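# Open the umbrella and leave it resting on the table

## Task

Open the umbrella fully, far enough that its latch catches and holds it open, then leave it on the table supported by its handle and the rim of its canopy.

## Robot and tools

Robot: two 6-joint arms with parallel grippers, left_arm (base near y=+0.307 m) and right_arm (base near y=-0.273 m), both facing +x. Scene frame: origin at table-top height midway between the bases, +x out over the table, +y toward left_arm, +z up. Arm names do not match image sides. Joint order in every row and every result list is waist, shoulder, elbow, wrist pitch, wrist yaw, wrist roll, followed by the gripper. Stated ranges (rad): waist -2.618..3.054, shoulder 0..3.142, elbow 0..3.142, wrist pitch -1.571..1.571, wrist yaw -1.571..1.571, wrist roll -2.094..2.094. A joint's true end may sit up to 0.059 rad either side of the stated value.

Row format (shared by both motion tools): a single flat list of 14 numbers, each within [-1, 1]. Numbers 1-6 are left_arm joint offsets, number 7 is the left opening, numbers 8-13 are right_arm joint offsets, number 14 is the right opening. Joint numbers are scaled offsets, not poses. They are measured from the Joint targets line as it stands when the action or move begins, not from the previous row. A value of 1.0 equals 1.202 rad for the waist, 1.258 for the shoulder, 1.238 for the elbow, 2.073 for wrist pitch, and 2.022 for wrist yaw and wrist roll. Sending 0 re-commands the current target. Opening is absolute: +1 fully open (pad gap 0.094 m), -1 closed. Re-send the present opening to leave a gripper alone, because 0 means half-open.

execute_actions(actions, cameras): actions is a list of actions. Each action is a list of up to 15 rows, one per 1/30 s step; if fewer rows are given, the last one is held until 15 steps pass. Sending an empty list only returns state and images. An action is rejected for both arms if it would push a joint more than 0.059 rad beyond its range. If the first action fails that check, or any action is malformed, the whole call is rejected. cameras selects images: omitted or ["all"] gives all of cam_high, cam_low, cam_left_wrist, cam_right_wrist; [] gives none.

move(target, speed, blend, opening_speed, blocking, cameras): drives all joints along synchronized paths. target is either one 14-number row or a list of up to 15 rows that differ only in joint offsets. Every row counts from the same starting Joint targets. speed is in rad/s for the joint with the farthest to go: range 0.01-2, default 0.5; give one value overall or one per target. blend (rad) rounds corners between listed targets. opening_speed (at least 0.2 per second on the -1..+1 scale) ramps the fingers; without it they are commanded at once. blocking=false returns after 0.5 s while motion continues; other motion calls are refused until a wait or stop. The result adds a move: line: done, off_target (resting more than 0.035 rad from target), moving, held, or fault. It may also show limits=held and each arm's worst joint error. Paths do not avoid obstacles or the other arm.

wait(seconds 0-10): lets time pass while the last commands hold. stop(): brakes a running move. zoom_image(camera, region [x0,y0,x1,y1] px, at most 504x504): shows a closer view of the latest image. finished_scene(scene, chance_done 1-99): ends the scene for good. read_manual gives only licence text.

Results report end_effector_position (m, the point between the pads, about 1 cm behind the tips) and end_effector_quat_wxyz in the scene frame. The fingers point along gripper +z and close along y. Joint positions and velocities are given per arm, with the pad gap last. Also reported: Joint targets (the base for your next offsets), Joint torques (noisy, offset; joints 1-3 wrap at ±28 N m), grip_measured (same scale as opening), and grip_effort_nm. "joint sent to its limit" means a joint was clipped at its end. "joint command not followed" means the clearance check altered targets.

Motion notes: each joint target may lead the measured angle by only 0.202/0.258/0.238/0.573/0.522/0.522 rad. Targets are also scaled back if they would put the gripper more than 100 mm from where it is. Large moves therefore take several actions; command the rest from Joint targets. To end a push, command targets back past the measured positions. Squeeze: to grip lightly, command a little below grip_measured at contact. About 0.11 below that gives full force (about 50-62 N per pad). To release, command well above grip_measured.

Avoid: dropping the umbrella or letting go of parts still moving, fast impacts, hard presses, arm-to-arm collisions (these can fail the scene), and anything leaving the table. Motors heat up when holding loads, stretched out, or pushing; a MOTOR HOT line appears at 75 °C, and at 90 °C that arm folds and idles. Keep motions smooth and quick, and check that the umbrella stays latched and resting on its handle and canopy rim after release.

Each tool is called after "Call:" by a JSON object that holds its "op" and its "data", one argument or row to a line.

## Session

Call:
{"op": "execute_actions", "data": {
  "actions": []
}}

Scene clock: 0.00 s.
left_arm: end_effector_position=(+0.4009, +0.3124, +0.1153) grip_measured=+1.000 grip_effort_nm=n/a end_effector_quat_wxyz=(+0.594, -0.013, +0.802, +0.053) | right_arm: end_effector_position=(+0.4041, -0.2764, +0.0911) grip_measured=+1.000 grip_effort_nm=n/a end_effector_quat_wxyz=(+0.575, +0.048, +0.814, -0.071)
Joint names: [waist, shoulder, elbow, wrist pitch, wrist yaw, wrist roll]
Joint positions: left_arm=[-0.029 1.555 0.428 0.832 -0.154 0.026 0.094] | right_arm=[0.054 1.542 0.327 0.865 0.285 0.038 0.094]
Joint velocities: left_arm=[-0.002 -0.007 -0.002 -0.066 -0.037 -0.007 0] | right_arm=[0.002 -0.007 -0.022 -0.095 0.037 0.007 0]
Joint torques (N m): no reading
Motor temperatures (°C): left_arm=[34 36 40 34 32 32 30] | right_arm=[35 35 35 33 33 34 34]
Heat: left arm: 40 °C; right arm: 35 °C.
Joint targets: left_arm=[-0.029 1.552 0.431 0.824 -0.154 0.026] | right_arm=[0.054 1.537 0.332 0.864 0.287 0.038]
Tool commands: left_gripper/opening=+1.0 right_gripper/opening=+1.0

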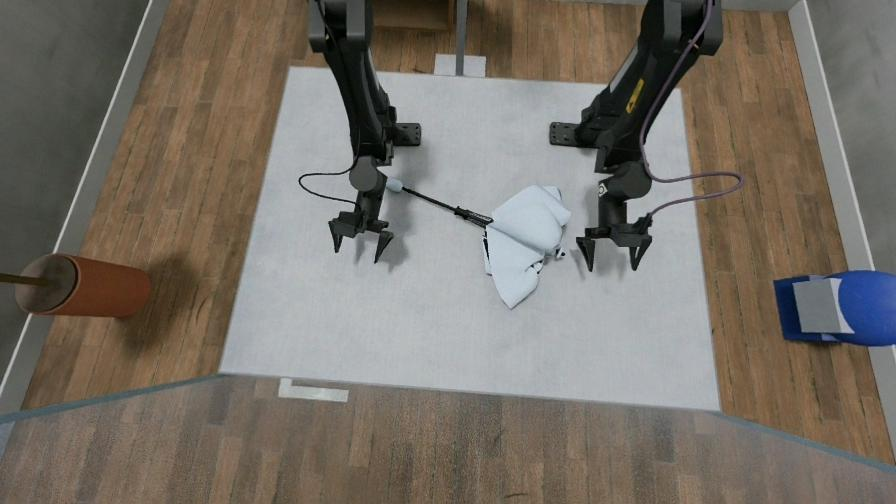

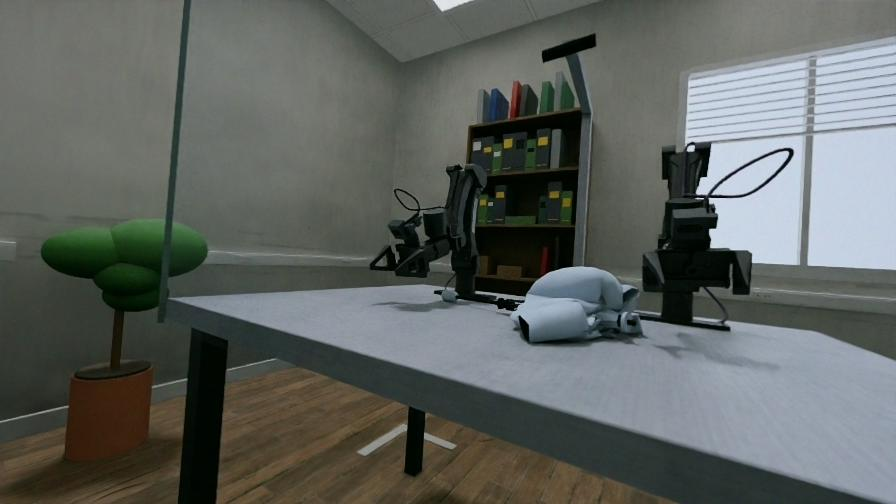

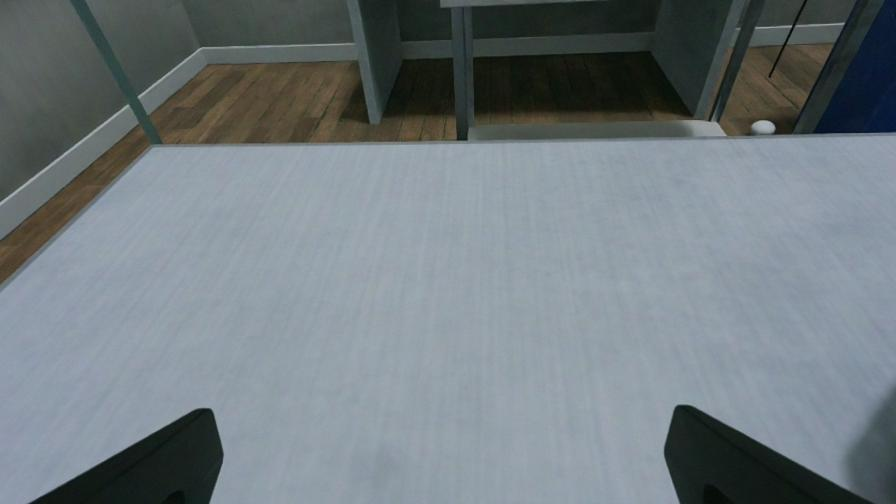

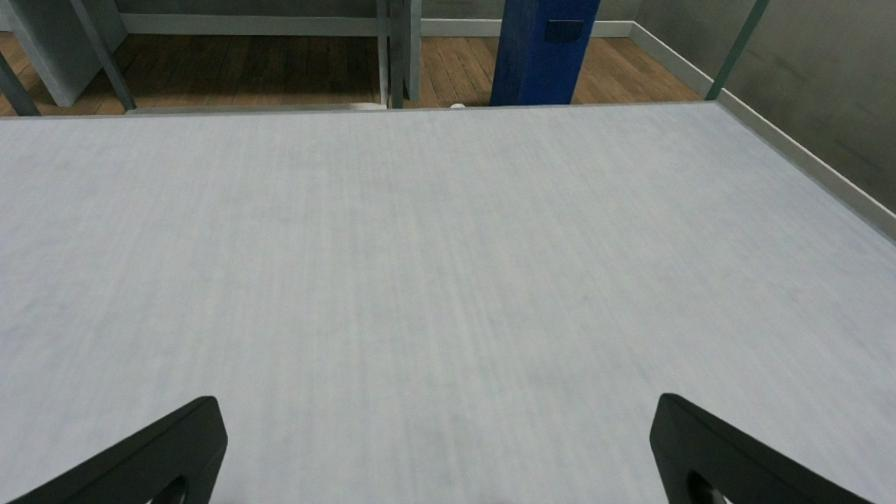

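Call:
{"op": "zoom_image", "data": {
  "camera": "cam_high",
  "region": [340, 130, 600, 320]
}}

Call:
{"op": "zoom_image", "data": {
  "camera": "cam_low",
  "region": [360, 200, 700, 380]
}}

Scaled by 1.938 from the camera's 896x504 image, which has a finer 1280x720 frame.

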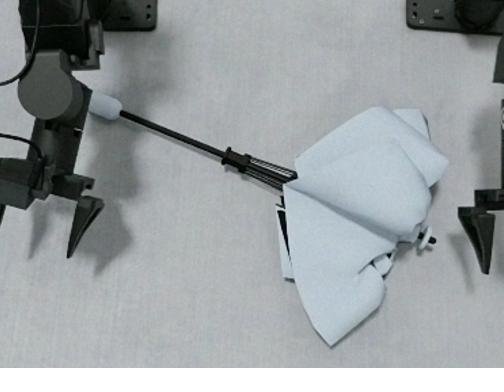

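Scaled by 1.482 from the camera's 896x504 image, which has a finer 1280x720 frame.

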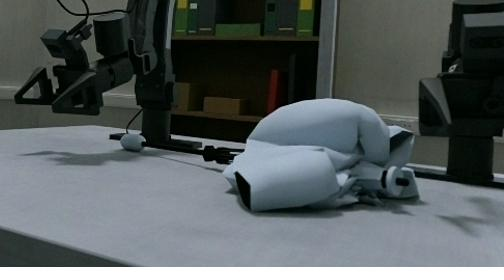

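Call:
{"op": "move", "data": {
  "target": [0.274, -0.479, 0.578, -0.782, 0.076, -0.013, 1, 0, 0, 0.969, -0.917, -0.142, -0.019, 1],
  "speed": 1.0,
  "cameras": ["cam_high"]
}}

Scene clock: 21.43 s.
left_arm: end_effector_position=(+0.2801, +0.3885, +0.2931) grip_measured=+1.000 grip_effort_nm=-0.012 end_effector_quat_wxyz=(+0.459, -0.117, +0.878, +0.066) | right_arm: end_effector_position=(+0.3985, -0.2287, +0.2158) grip_measured=+1.000 grip_effort_nm=-0.032 end_effector_quat_wxyz=(+0.252, -0.051, +0.966, +0.011)
Joint names: [waist, shoulder, elbow, wrist pitch, wrist yaw, wrist roll]
Joint positions: left_arm=[0.293 0.954 1.126 -0.779 -0.007 0.005 0.094] | right_arm=[0.054 1.542 1.501 -1.02 0.012 0.011 0.094]
Joint velocities: left_arm=[0.012 0.022 -0.012 -0.037 0.007 0.051 0] | right_arm=[-0.007 0.002 -0.027 0.066 -0.022 0.051 0]
Joint torques (N m): left_arm=[0.72 -1.66 8.84 2 0.05 -0.02] | right_arm=[0.05 -6.19 9.88 1.06 -0.12 -0.1]
Motor temperatures (°C): left_arm=[34 36 41 38 32 32 30] | right_arm=[35 36 36 36 33 34 34]
Heat: left arm: 41 °C; right arm: 36 °C.
Joint targets: left_arm=[0.300 0.950 1.146 -0.798 0.000 -0.001] | right_arm=[0.054 1.537 1.532 -1.037 0.000 0.000]
move: done
Images, in order (width x height): cam_high 896x504.

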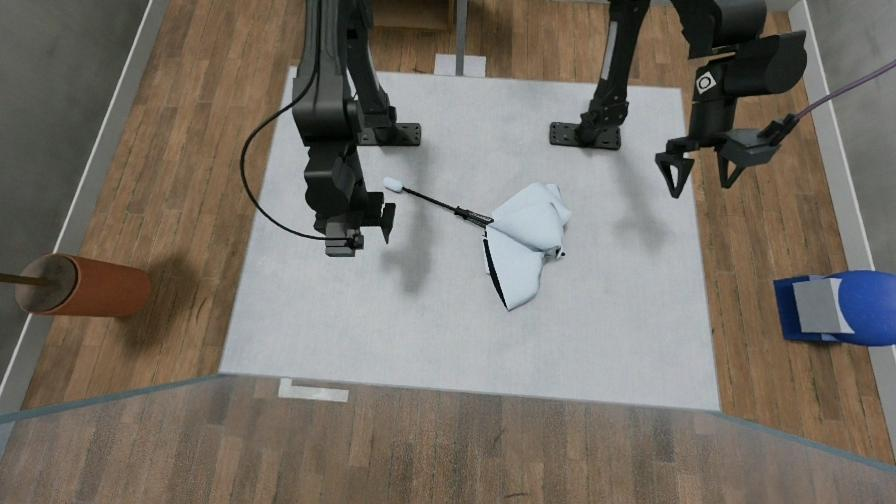

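Call:
{"op": "zoom_image", "data": {
  "camera": "cam_high",
  "region": [540, 0, 860, 260]
}}

Call:
{"op": "execute_actions", "data": {
  "actions": []
}}

Scaled by 1.575 from the camera's 896x504 image, which has a finer 1280x720 frame.

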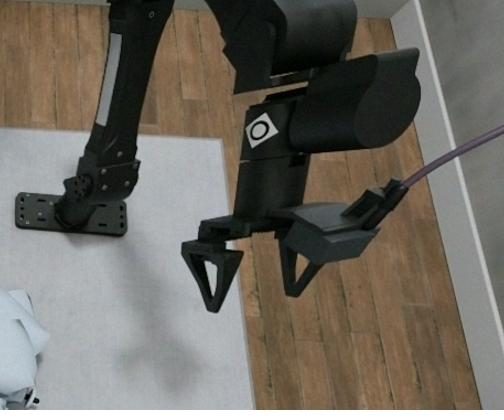

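Scene clock: 30.97 s.
left_arm: end_effector_position=(+0.2800, +0.3885, +0.2929) grip_measured=+1.000 grip_effort_nm=-0.002 end_effector_quat_wxyz=(+0.458, -0.117, +0.879, +0.066) | right_arm: end_effector_position=(+0.3982, -0.2287, +0.2156) grip_measured=+1.000 grip_effort_nm=-0.022 end_effector_quat_wxyz=(+0.252, -0.051, +0.966, +0.011)
Joint names: [waist, shoulder, elbow, wrist pitch, wrist yaw, wrist roll]
Joint positions: left_arm=[0.293 0.954 1.126 -0.78 -0.007 0.005 0.094] | right_arm=[0.054 1.542 1.501 -1.021 0.012 0.011 0.094]
Joint velocities: left_arm=[-0.012 0.007 0.007 0.051 0.007 -0.037 0] | right_arm=[-0.002 -0.002 -0.007 -0.007 -0.022 -0.037 0]
Joint torques (N m): left_arm=[0.72 -1.65 8.85 2.01 0.04 -0.02] | right_arm=[0.01 -6.15 9.83 1.09 -0.11 -0.1]
Motor temperatures (°C): left_arm=[34 36 42 38 32 32 30] | right_arm=[35 36 37 35 33 34 34]
Heat: left arm: 42 °C; right arm: 37 °C.
Joint targets: left_arm=[0.300 0.950 1.146 -0.797 -0.001 0.000] | right_arm=[0.054 1.537 1.532 -1.037 0.000 0.000]
Tool commands: left_gripper/opening=+1.0 right_gripper/opening=+1.0

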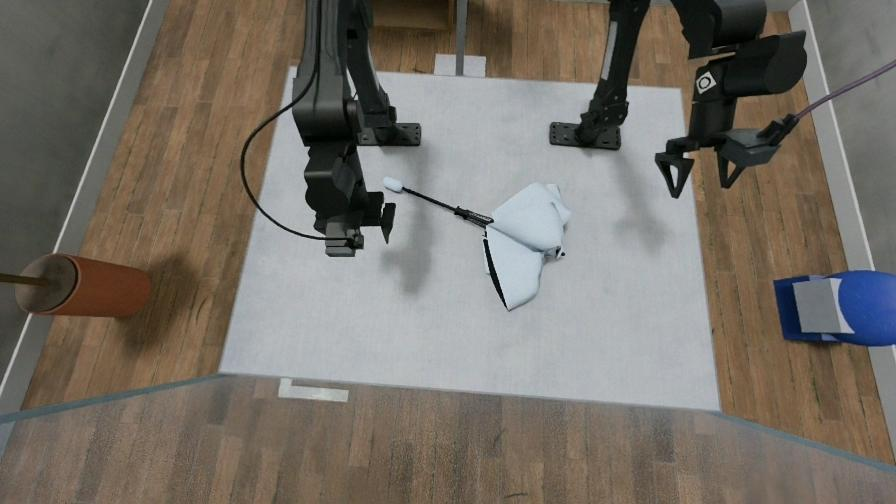

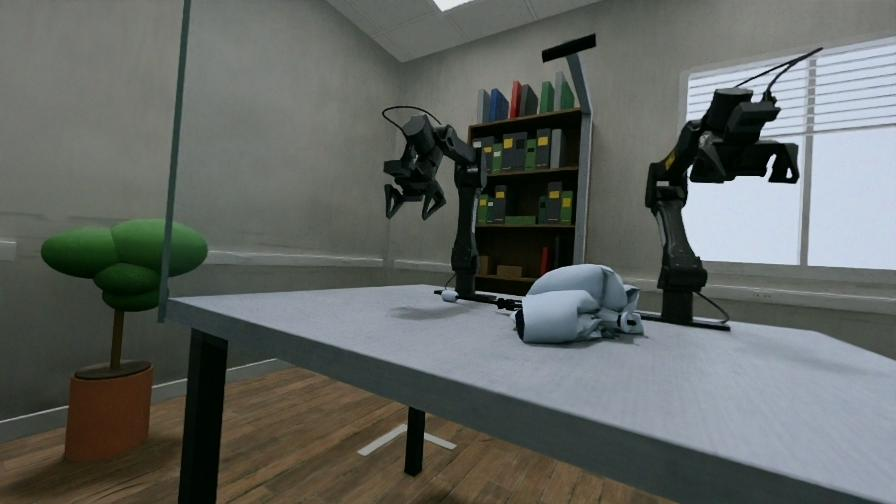

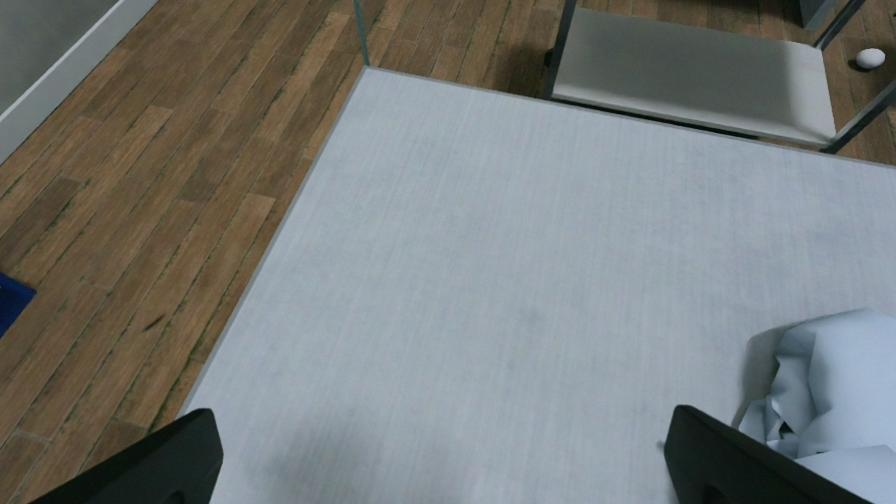

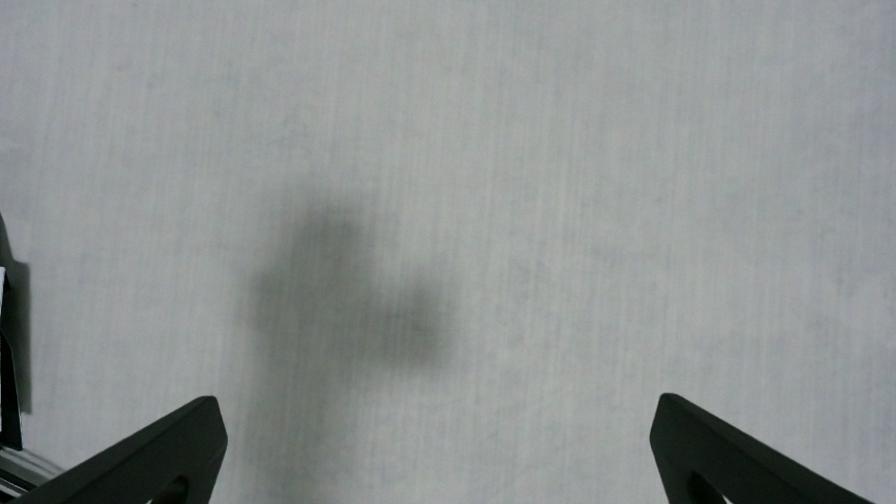

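Call:
{"op": "move", "data": {
  "target": [-0.875, 0.506, 0.535, -0.270, 0, 0, 1, 0.263, -0.230, 0.101, -0.2275, 0, 0, 1],
  "speed": 0.8
}}

Scene clock: 76.97 s.
left_arm: end_effector_position=(+0.2412, +0.0589, +0.2660) grip_measured=+1.000 grip_effort_nm=-0.012 end_effector_quat_wxyz=(+0.199, +0.372, +0.903, -0.082) | right_arm: end_effector_position=(+0.2507, -0.1679, +0.2909) grip_measured=+1.000 grip_effort_nm=-0.027 end_effector_quat_wxyz=(+0.219, -0.202, +0.954, +0.044)
Joint names: [waist, shoulder, elbow, wrist pitch, wrist yaw, wrist roll]
Joint positions: left_arm=[-0.752 1.577 1.782 -1.343 0.002 0.004 0.094] | right_arm=[0.364 1.258 1.629 -1.492 0.009 0.011 0.094]
Joint velocities: left_arm=[-0.002 -0.002 0.017 -0.081 -0.051 -0.007 0] | right_arm=[-0.002 0.012 -0.032 0.066 0.037 0.007 0]
Joint torques (N m): left_arm=[0.13 -4.89 8.57 1.25 -0.04 -0.01] | right_arm=[0.53 -3.44 8.49 1.01 -0.09 -0.1]
Motor temperatures (°C): left_arm=[34 35 42 40 32 32 30] | right_arm=[35 36 38 35 33 34 34]
Heat: left arm: 42 °C; right arm: 38 °C.
Joint targets: left_arm=[-0.751 1.586 1.809 -1.357 -0.001 0.000] | right_arm=[0.370 1.247 1.657 -1.509 0.000 0.000]
move: done

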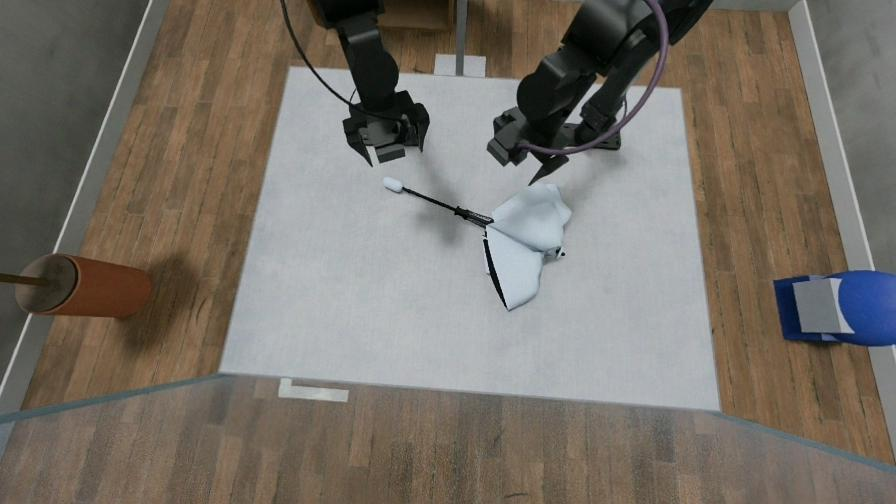

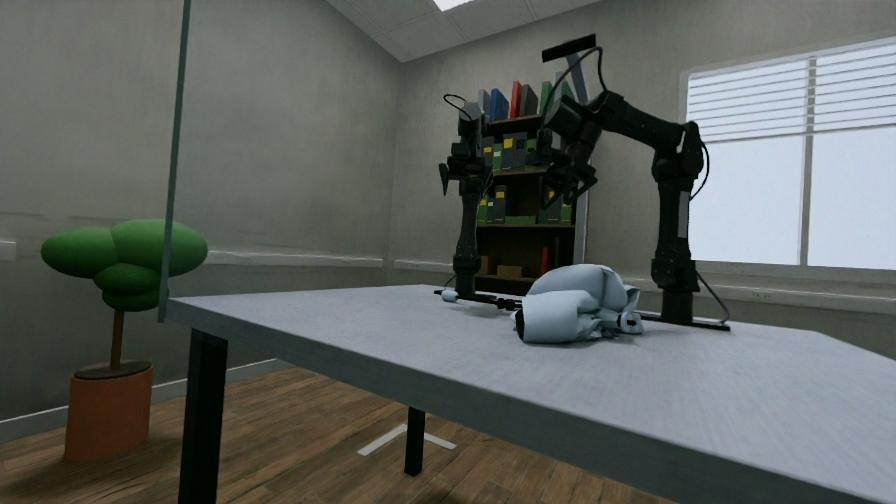

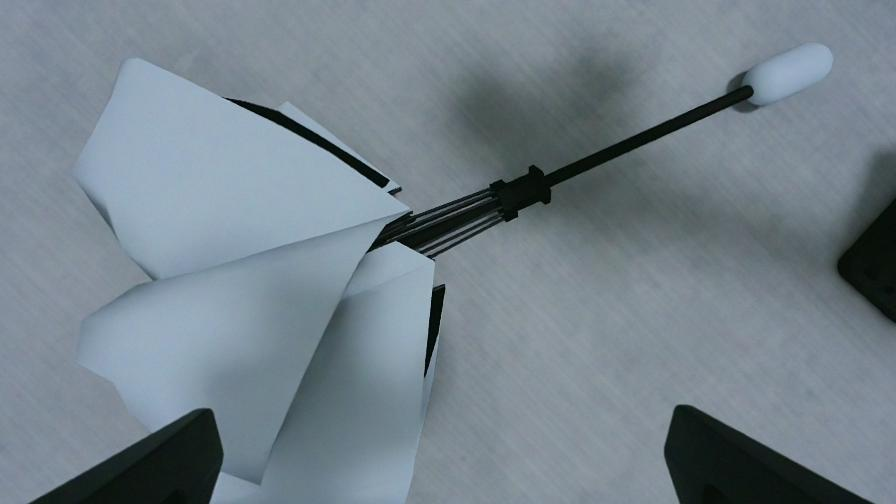

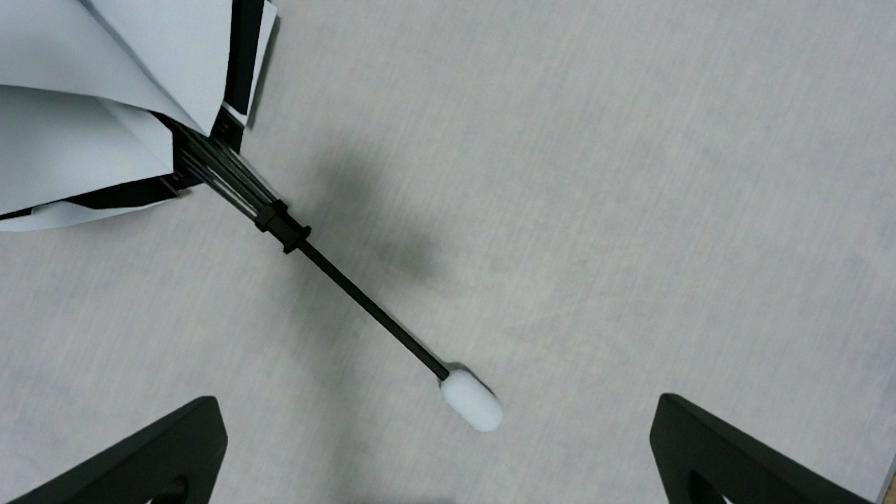

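Call:
{"op": "zoom_image", "data": {
  "camera": "cam_left_wrist",
  "region": [360, 20, 860, 300]
}}

Call:
{"op": "zoom_image", "data": {
  "camera": "cam_right_wrist",
  "region": [120, 60, 540, 460]
}}

Call:
{"op": "zoom_image", "data": {
  "camera": "cam_left_wrist",
  "region": [60, 40, 470, 504]
}}

Scaled by 1.008 from the camera's 896x504 image, which has a finer 1280x720 frame.

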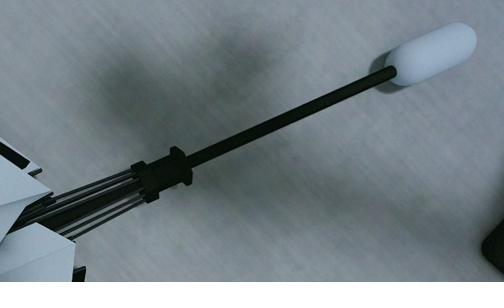

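Scaled by 1.200 from the camera's 896x504 image, which has a finer 1280x720 frame.

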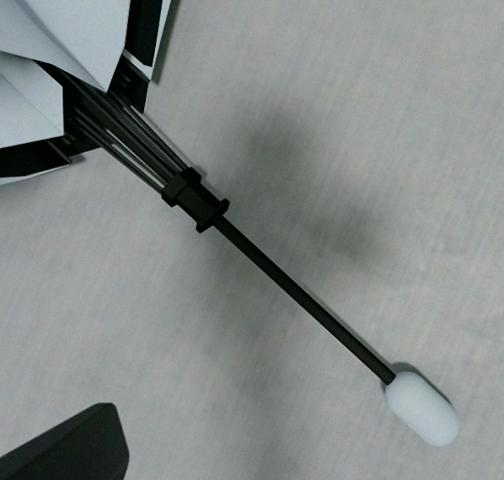

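Scaled by 1.086 from the camera's 896x504 image, which has a finer 1280x720 frame.

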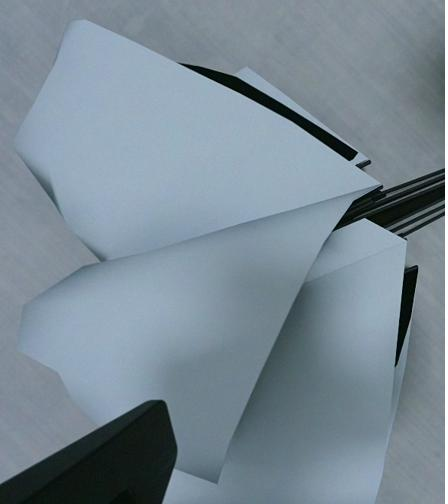

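Call:
{"op": "zoom_image", "data": {
  "camera": "cam_right_wrist",
  "region": [100, 80, 320, 260]
}}

Call:
{"op": "zoom_image", "data": {
  "camera": "cam_high",
  "region": [440, 160, 600, 330]
}}

Call:
{"op": "zoom_image", "data": {
  "camera": "cam_low",
  "region": [440, 240, 680, 360]
}}

Scaled by 2.291 from the camera's 896x504 image, which has a finer 1280x720 frame.

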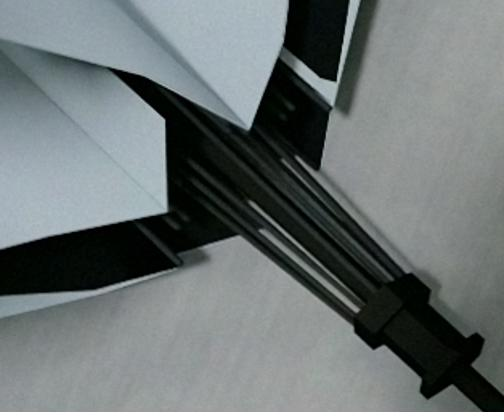

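Scaled by 2.965 from the camera's 896x504 image, which has a finer 1280x720 frame.

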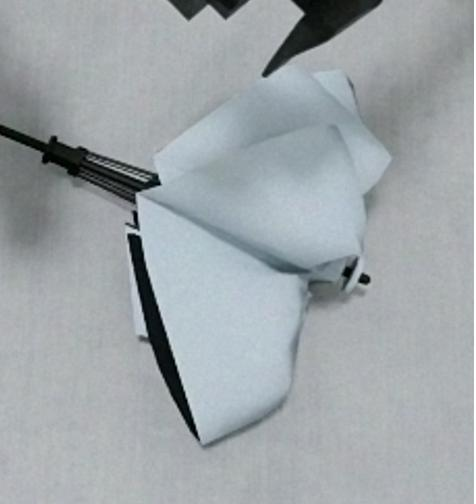

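Scaled by 2.100 from the camera's 896x504 image, which has a finer 1280x720 frame.

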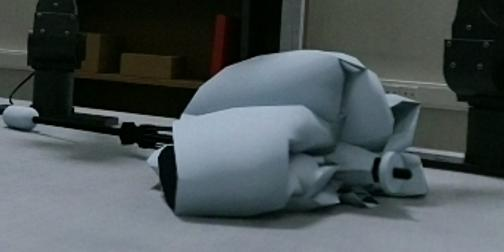

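Call:
{"op": "move", "data": {
  "target": [0.269, 0.020, 0.145, -0.034, 0, 0, 1, -0.075, -0.069, -0.9356, 0.566, -0.2817, -0.3437, 1],
  "speed": 0.8
}}

Scene clock: 108.10 s.
left_arm: end_effector_position=(+0.3107, +0.1487, +0.3117) grip_measured=+1.000 grip_effort_nm=-0.002 end_effector_quat_wxyz=(+0.253, +0.221, +0.940, -0.059) | right_arm: end_effector_position=(+0.2379, -0.0935, +0.0695) grip_measured=+1.000 grip_effort_nm=-0.042 end_effector_quat_wxyz=(+0.303, -0.522, +0.768, +0.212)
Joint names: [waist, shoulder, elbow, wrist pitch, wrist yaw, wrist roll]
Joint positions: left_arm=[-0.432 1.596 1.964 -1.413 0.001 0.004 0.094] | right_arm=[0.285 1.179 0.514 -0.351 -0.546 -0.683 0.094]
Joint velocities: left_arm=[0.002 -0.007 -0.002 0.022 -0.037 0.066 0] | right_arm=[-0.012 -0.007 0.002 0.037 0.051 -0.081 0]
Joint torques (N m): left_arm=[0.46 -4.37 8.03 1.42 -0.04 -0.01] | right_arm=[-0.58 -4.15 5.53 1.4 -0.53 -0.1]
Motor temperatures (°C): left_arm=[34 36 42 38 32 32 30] | right_arm=[35 35 38 35 33 34 34]
Heat: left arm: 42 °C; right arm: 38 °C.
Joint targets: left_arm=[-0.428 1.611 1.988 -1.428 -0.001 0.000] | right_arm=[0.279 1.160 0.499 -0.336 -0.569 -0.695]
move: done

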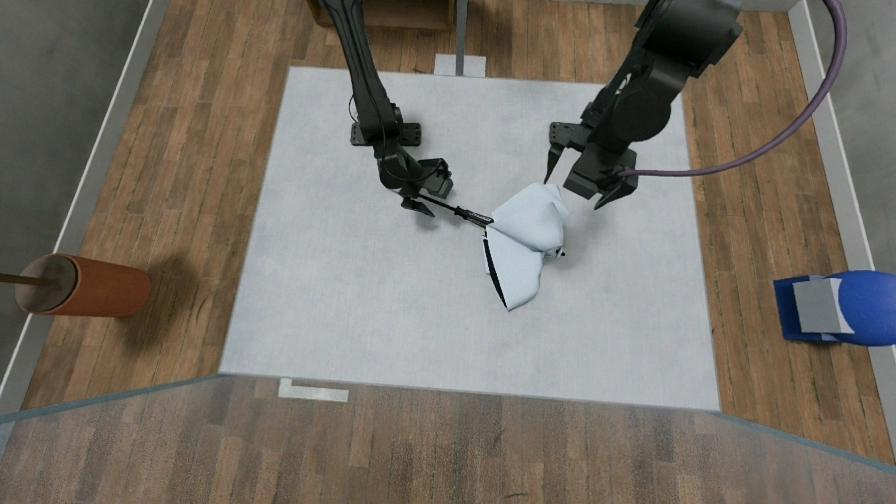

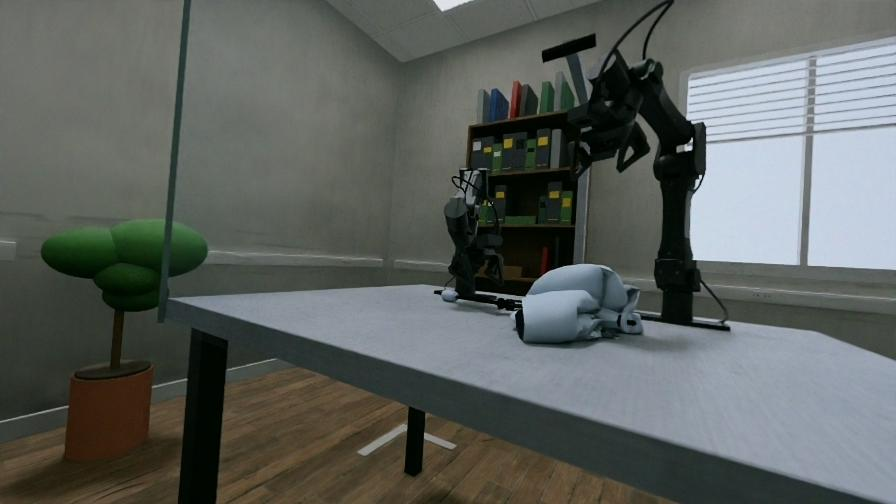

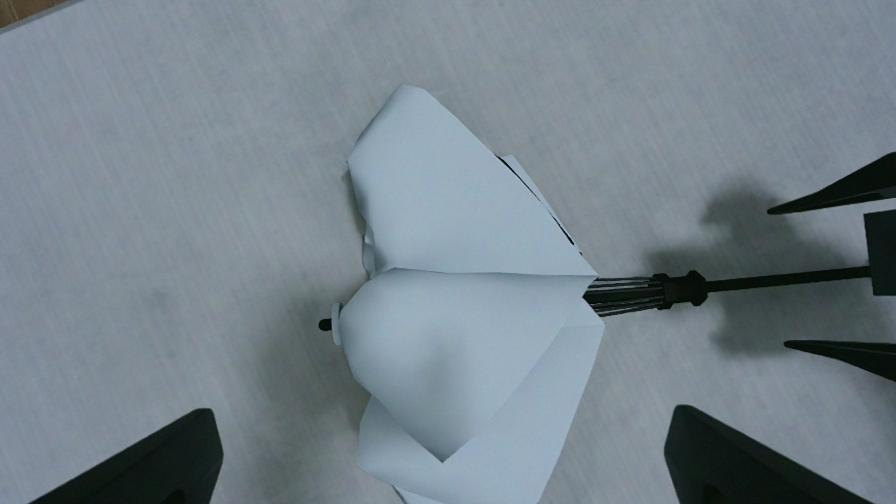

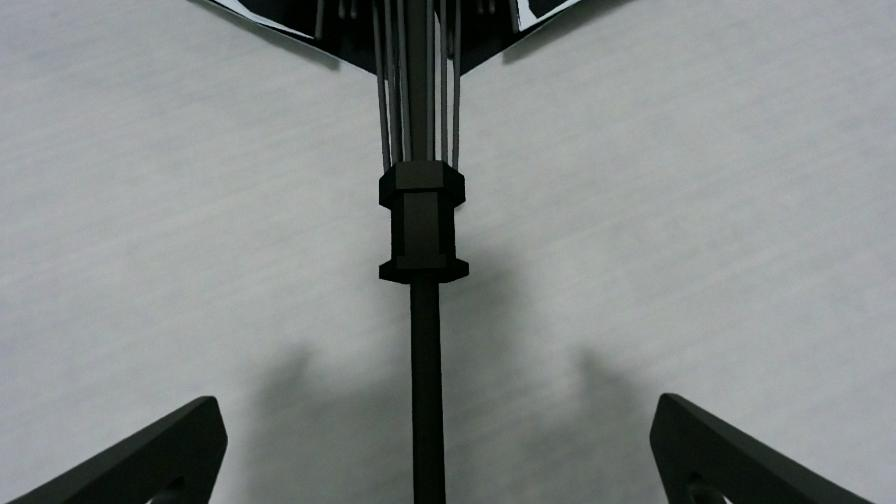

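Call:
{"op": "move", "data": {
  "target": [0, 0, 0, 0, 0, 0, 1, 0.156, 0.238, -0.0085, 0.194, 0.042, 0.076, 0.5],
  "speed": 0.6,
  "cameras": ["cam_right_wrist", "cam_left_wrist"]
}}

Scene clock: 129.43 s.
left_arm: end_effector_position=(+0.3105, +0.1488, +0.3116) grip_measured=+1.000 grip_effort_nm=-0.017 end_effector_quat_wxyz=(+0.253, +0.221, +0.940, -0.059) | right_arm: end_effector_position=(+0.2562, -0.0370, +0.0401) grip_measured=+0.502 grip_effort_nm=-0.144 end_effector_quat_wxyz=(+0.325, -0.540, +0.743, +0.224)
Joint names: [waist, shoulder, elbow, wrist pitch, wrist yaw, wrist roll]
Joint positions: left_arm=[-0.432 1.596 1.964 -1.414 0.001 0.004 0.094] | right_arm=[0.463 1.449 0.505 0.051 -0.489 -0.553 0.071]
Joint velocities: left_arm=[-0.007 -0.002 0.012 -0.007 0.022 -0.051 0] | right_arm=[0.007 -0.022 -0.007 -0.022 0.007 -0.007 0]
Joint torques (N m): left_arm=[0.46 -4.38 8.03 1.42 -0.03 -0.01] | right_arm=[0.42 -3.47 4.74 1.58 -0.18 0.12]
Motor temperatures (°C): left_arm=[34 36 42 38 32 32 30] | right_arm=[35 35 37 36 33 34 34]
Heat: left arm: 42 °C; right arm: 37 °C.
Joint targets: left_arm=[-0.428 1.611 1.988 -1.427 -0.001 0.000] | right_arm=[0.467 1.460 0.488 0.067 -0.484 -0.541]
move: done
Images, in order (width x height): cam_left_wrist 896x504, cam_right_wrist 896x504.

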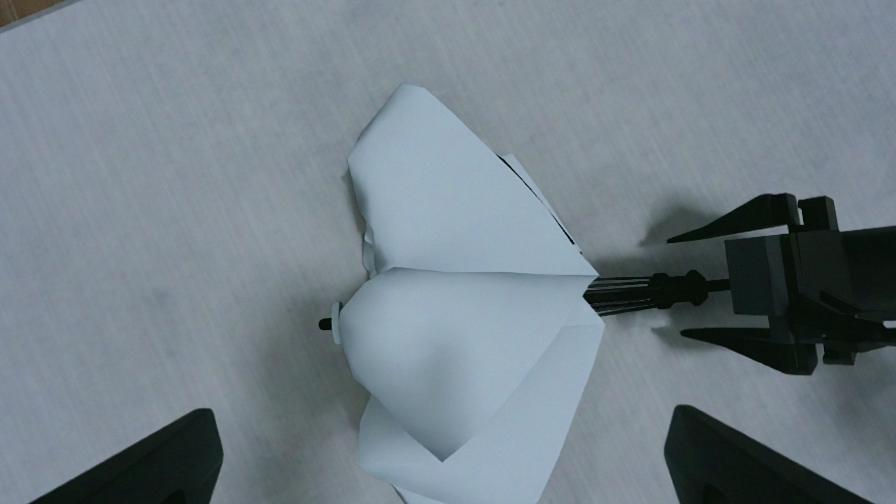

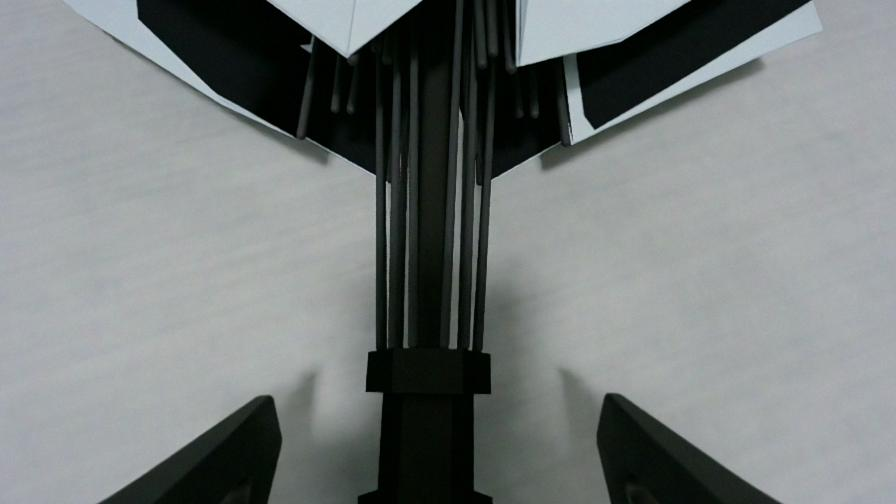

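Call:
{"op": "move", "data": {
  "target": [0, 0, 0, 0, 0, 0, 1, 0.035, 0.070, -0.0097, 0.0458, 0.0198, 0.0247, 0.3],
  "speed": 0.3,
  "cameras": ["cam_right_wrist", "cam_left_wrist"]
}}

Scene clock: 139.30 s.
left_arm: end_effector_position=(+0.3105, +0.1488, +0.3116) grip_measured=+1.000 grip_effort_nm=-0.012 end_effector_quat_wxyz=(+0.253, +0.221, +0.940, -0.059) | right_arm: end_effector_position=(+0.2556, -0.0290, +0.0208) grip_measured=+0.302 grip_effort_nm=-0.144 end_effector_quat_wxyz=(+0.315, -0.534, +0.753, +0.221)
Joint names: [waist, shoulder, elbow, wrist pitch, wrist yaw, wrist roll]
Joint positions: left_arm=[-0.432 1.596 1.964 -1.414 0.001 0.004 0.094] | right_arm=[0.504 1.535 0.493 0.145 -0.449 -0.503 0.061]
Joint velocities: left_arm=[0.002 0.012 -0.002 -0.007 0.051 0.037 0] | right_arm=[-0.002 -0.017 -0.002 0.051 0.007 -0.022 0.001]
Joint torques (N m): left_arm=[0.46 -4.38 8.03 1.42 -0.03 -0.01] | right_arm=[0.5 -3.71 4.42 1.58 -0.16 0.12]
Motor temperatures (°C): left_arm=[34 36 43 38 32 32 30] | right_arm=[35 35 36 37 33 34 34]
Heat: left arm: 43 °C; right arm: 37 °C.
Joint targets: left_arm=[-0.428 1.611 1.988 -1.427 -0.001 0.000] | right_arm=[0.509 1.548 0.476 0.162 -0.444 -0.492]
move: done
Images, in order (width x height): cam_left_wrist 896x504, cam_right_wrist 896x504.

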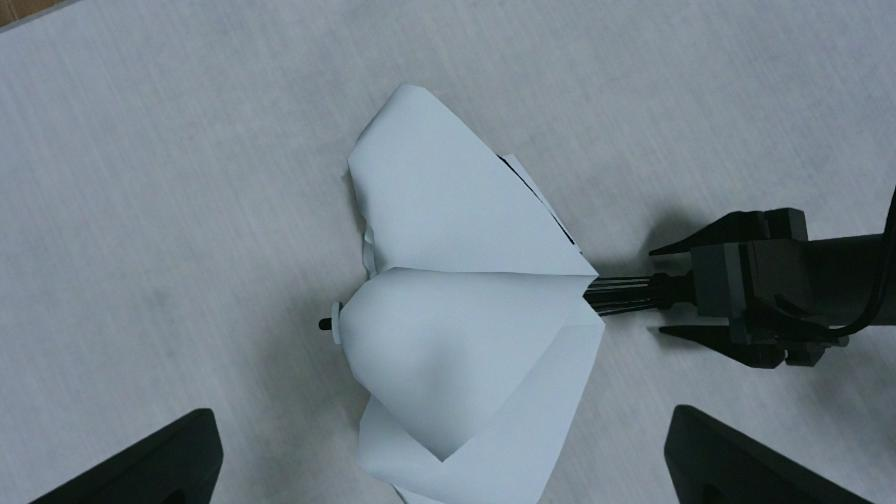

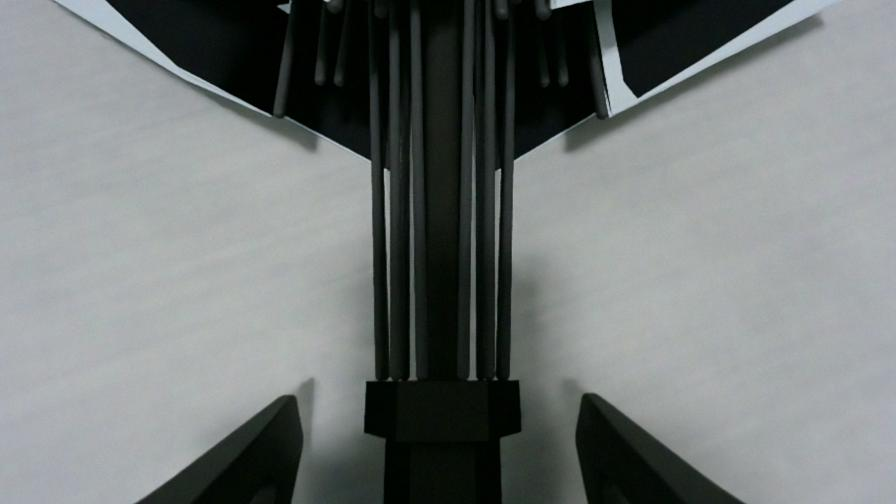

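Call:
{"op": "move", "data": {
  "target": [0, 0, 0, 0, 0, 0, 1, 0, 0, 0, 0, 0, 0, -0.6],
  "speed": 0.3,
  "opening_speed": 0.5,
  "cameras": ["cam_right_wrist", "cam_left_wrist"]
}}

Scene clock: 145.50 s.
left_arm: end_effector_position=(+0.3104, +0.1489, +0.3116) grip_measured=+1.000 grip_effort_nm=-0.012 end_effector_quat_wxyz=(+0.253, +0.221, +0.940, -0.059) | right_arm: end_effector_position=(+0.2560, -0.0289, +0.0210) grip_measured=-0.438 grip_effort_nm=-1.057 end_effector_quat_wxyz=(+0.316, -0.533, +0.753, +0.220)
Joint names: [waist, shoulder, elbow, wrist pitch, wrist yaw, wrist roll]
Joint positions: left_arm=[-0.432 1.596 1.964 -1.414 0.001 0.004 0.094] | right_arm=[0.504 1.535 0.493 0.147 -0.448 -0.502 0.026]
Joint velocities: left_arm=[-0.022 0.002 -0.017 0.007 -0.007 0.007 0] | right_arm=[0.002 -0.012 0.002 -0.037 -0.007 -0.037 -0.001]
Joint torques (N m): left_arm=[0.46 -4.36 8.03 1.43 -0.03 -0.01] | right_arm=[0.49 -3.69 4.38 1.56 -0.18 0.12]
Motor temperatures (°C): left_arm=[34 36 43 38 32 32 30] | right_arm=[35 35 36 37 33 34 34]
Heat: left arm: 43 °C; right arm: 37 °C.
Joint targets: left_arm=[-0.428 1.611 1.988 -1.428 -0.001 0.000] | right_arm=[0.509 1.548 0.476 0.162 -0.444 -0.491]
move: done
Images, in order (width x height): cam_left_wrist 896x504, cam_right_wrist 896x504.

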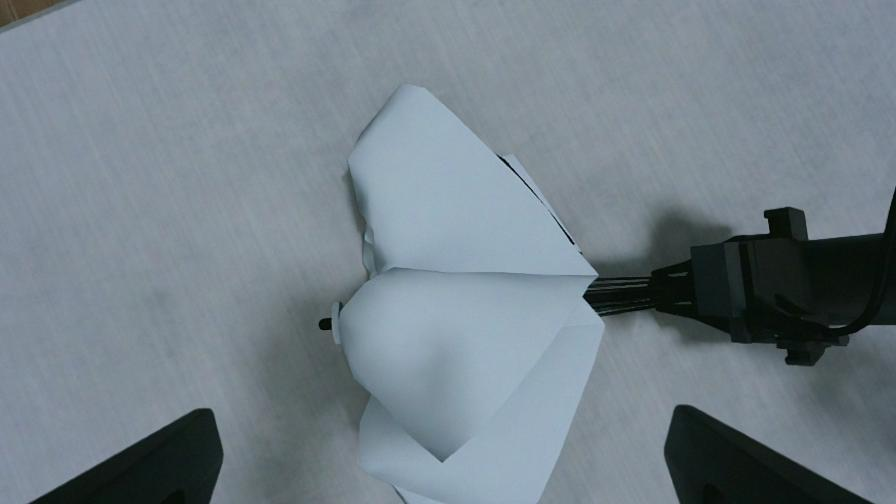

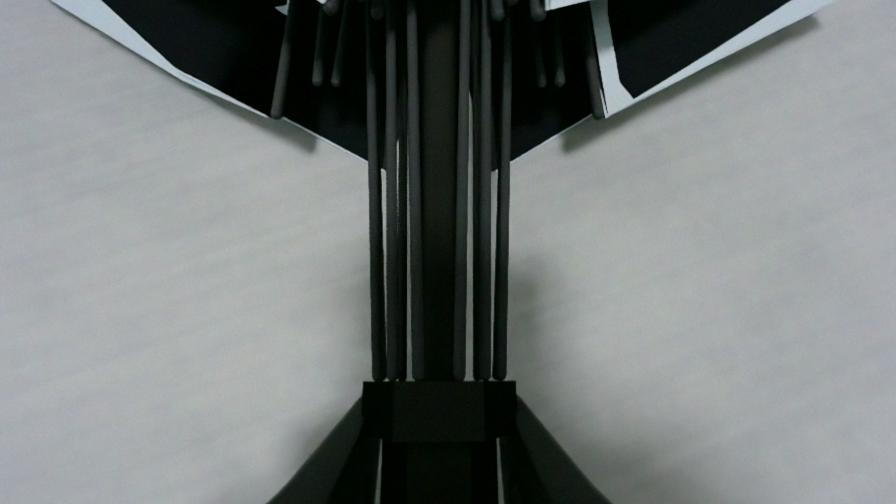

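Call:
{"op": "move", "data": {
  "target": [
    [0, 0, 0, 0, 0, 0, 1, 0.0999, 0.0107, -0.0006, 0.0545, 0.1403, 0.1653, -0.6],
    [0, 0, 0, 0, 0, 0, 1, 0.1975, 0.0722, 0.0623, 0.0565, 0.2887, 0.3156, -0.6]
  ],
  "speed": 0.3,
  "blend": 0.05
}}

Scene clock: 166.40 s.
left_arm: end_effector_position=(+0.3104, +0.1489, +0.3116) grip_measured=+1.000 grip_effort_nm=-0.012 end_effector_quat_wxyz=(+0.253, +0.221, +0.940, -0.059) | right_arm: end_effector_position=(+0.2876, -0.0090, +0.0196) grip_measured=-0.438 grip_effort_nm=-1.057 end_effector_quat_wxyz=(+0.359, -0.300, +0.873, +0.138)
Joint names: [waist, shoulder, elbow, wrist pitch, wrist yaw, wrist roll]
Joint positions: left_arm=[-0.432 1.596 1.964 -1.414 0.001 0.004 0.094] | right_arm=[0.75 1.615 0.535 0.296 0.084 0.118 0.026]
Joint velocities: left_arm=[-0.002 -0.007 -0.017 0.022 -0.037 -0.007 0] | right_arm=[-0.007 -0.002 -0.007 -0.007 0.022 -0.037 0]
Joint torques (N m): left_arm=[0.44 -4.36 8.05 1.42 -0.03 0] | right_arm=[-0.29 -3.58 7.41 1.44 0.69 0.27]
Motor temperatures (°C): left_arm=[34 36 43 38 32 32 30] | right_arm=[35 36 36 37 33 34 35]
Heat: left arm: 43 °C; right arm: 37 °C.
Joint targets: left_arm=[-0.428 1.611 1.988 -1.428 -0.001 0.000] | right_arm=[0.746 1.639 0.553 0.279 0.140 0.147]
move: off_target (right_arm); right_arm: the wrist yaw is farthest, 0.056 rad from its target

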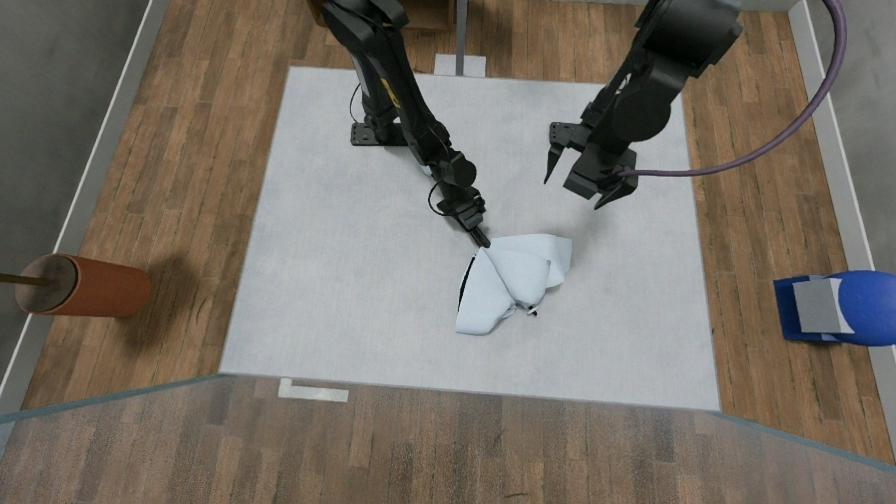

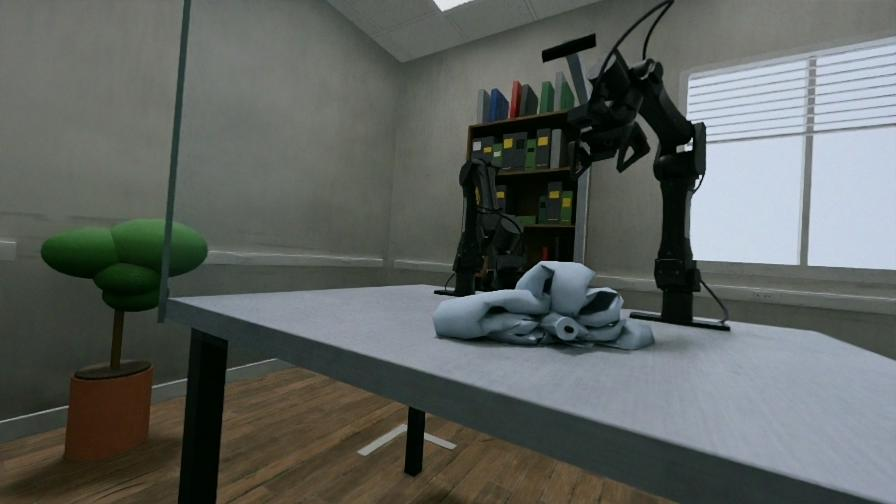

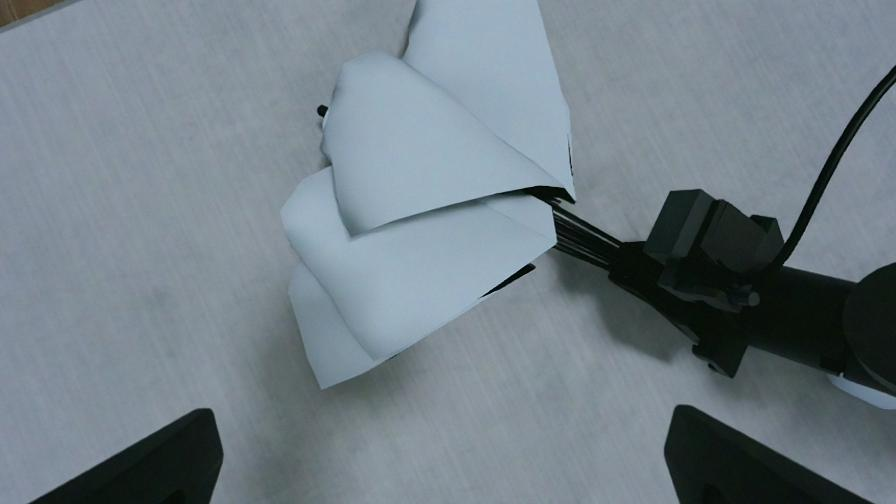

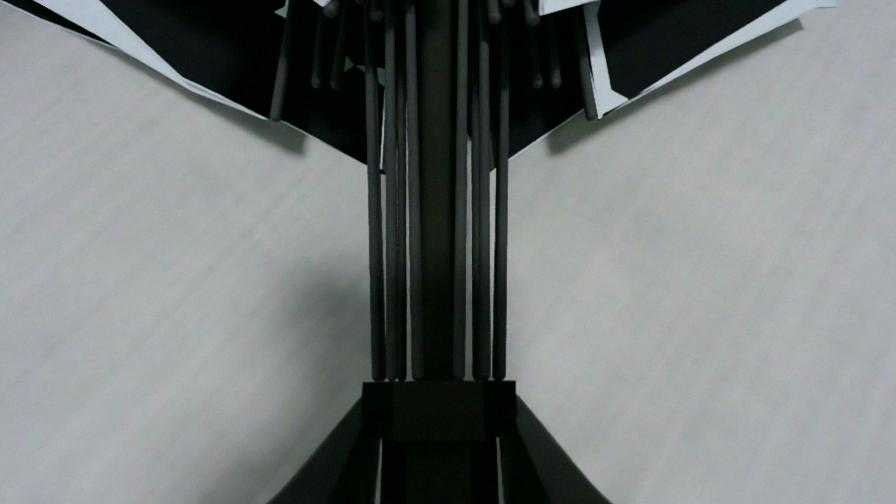

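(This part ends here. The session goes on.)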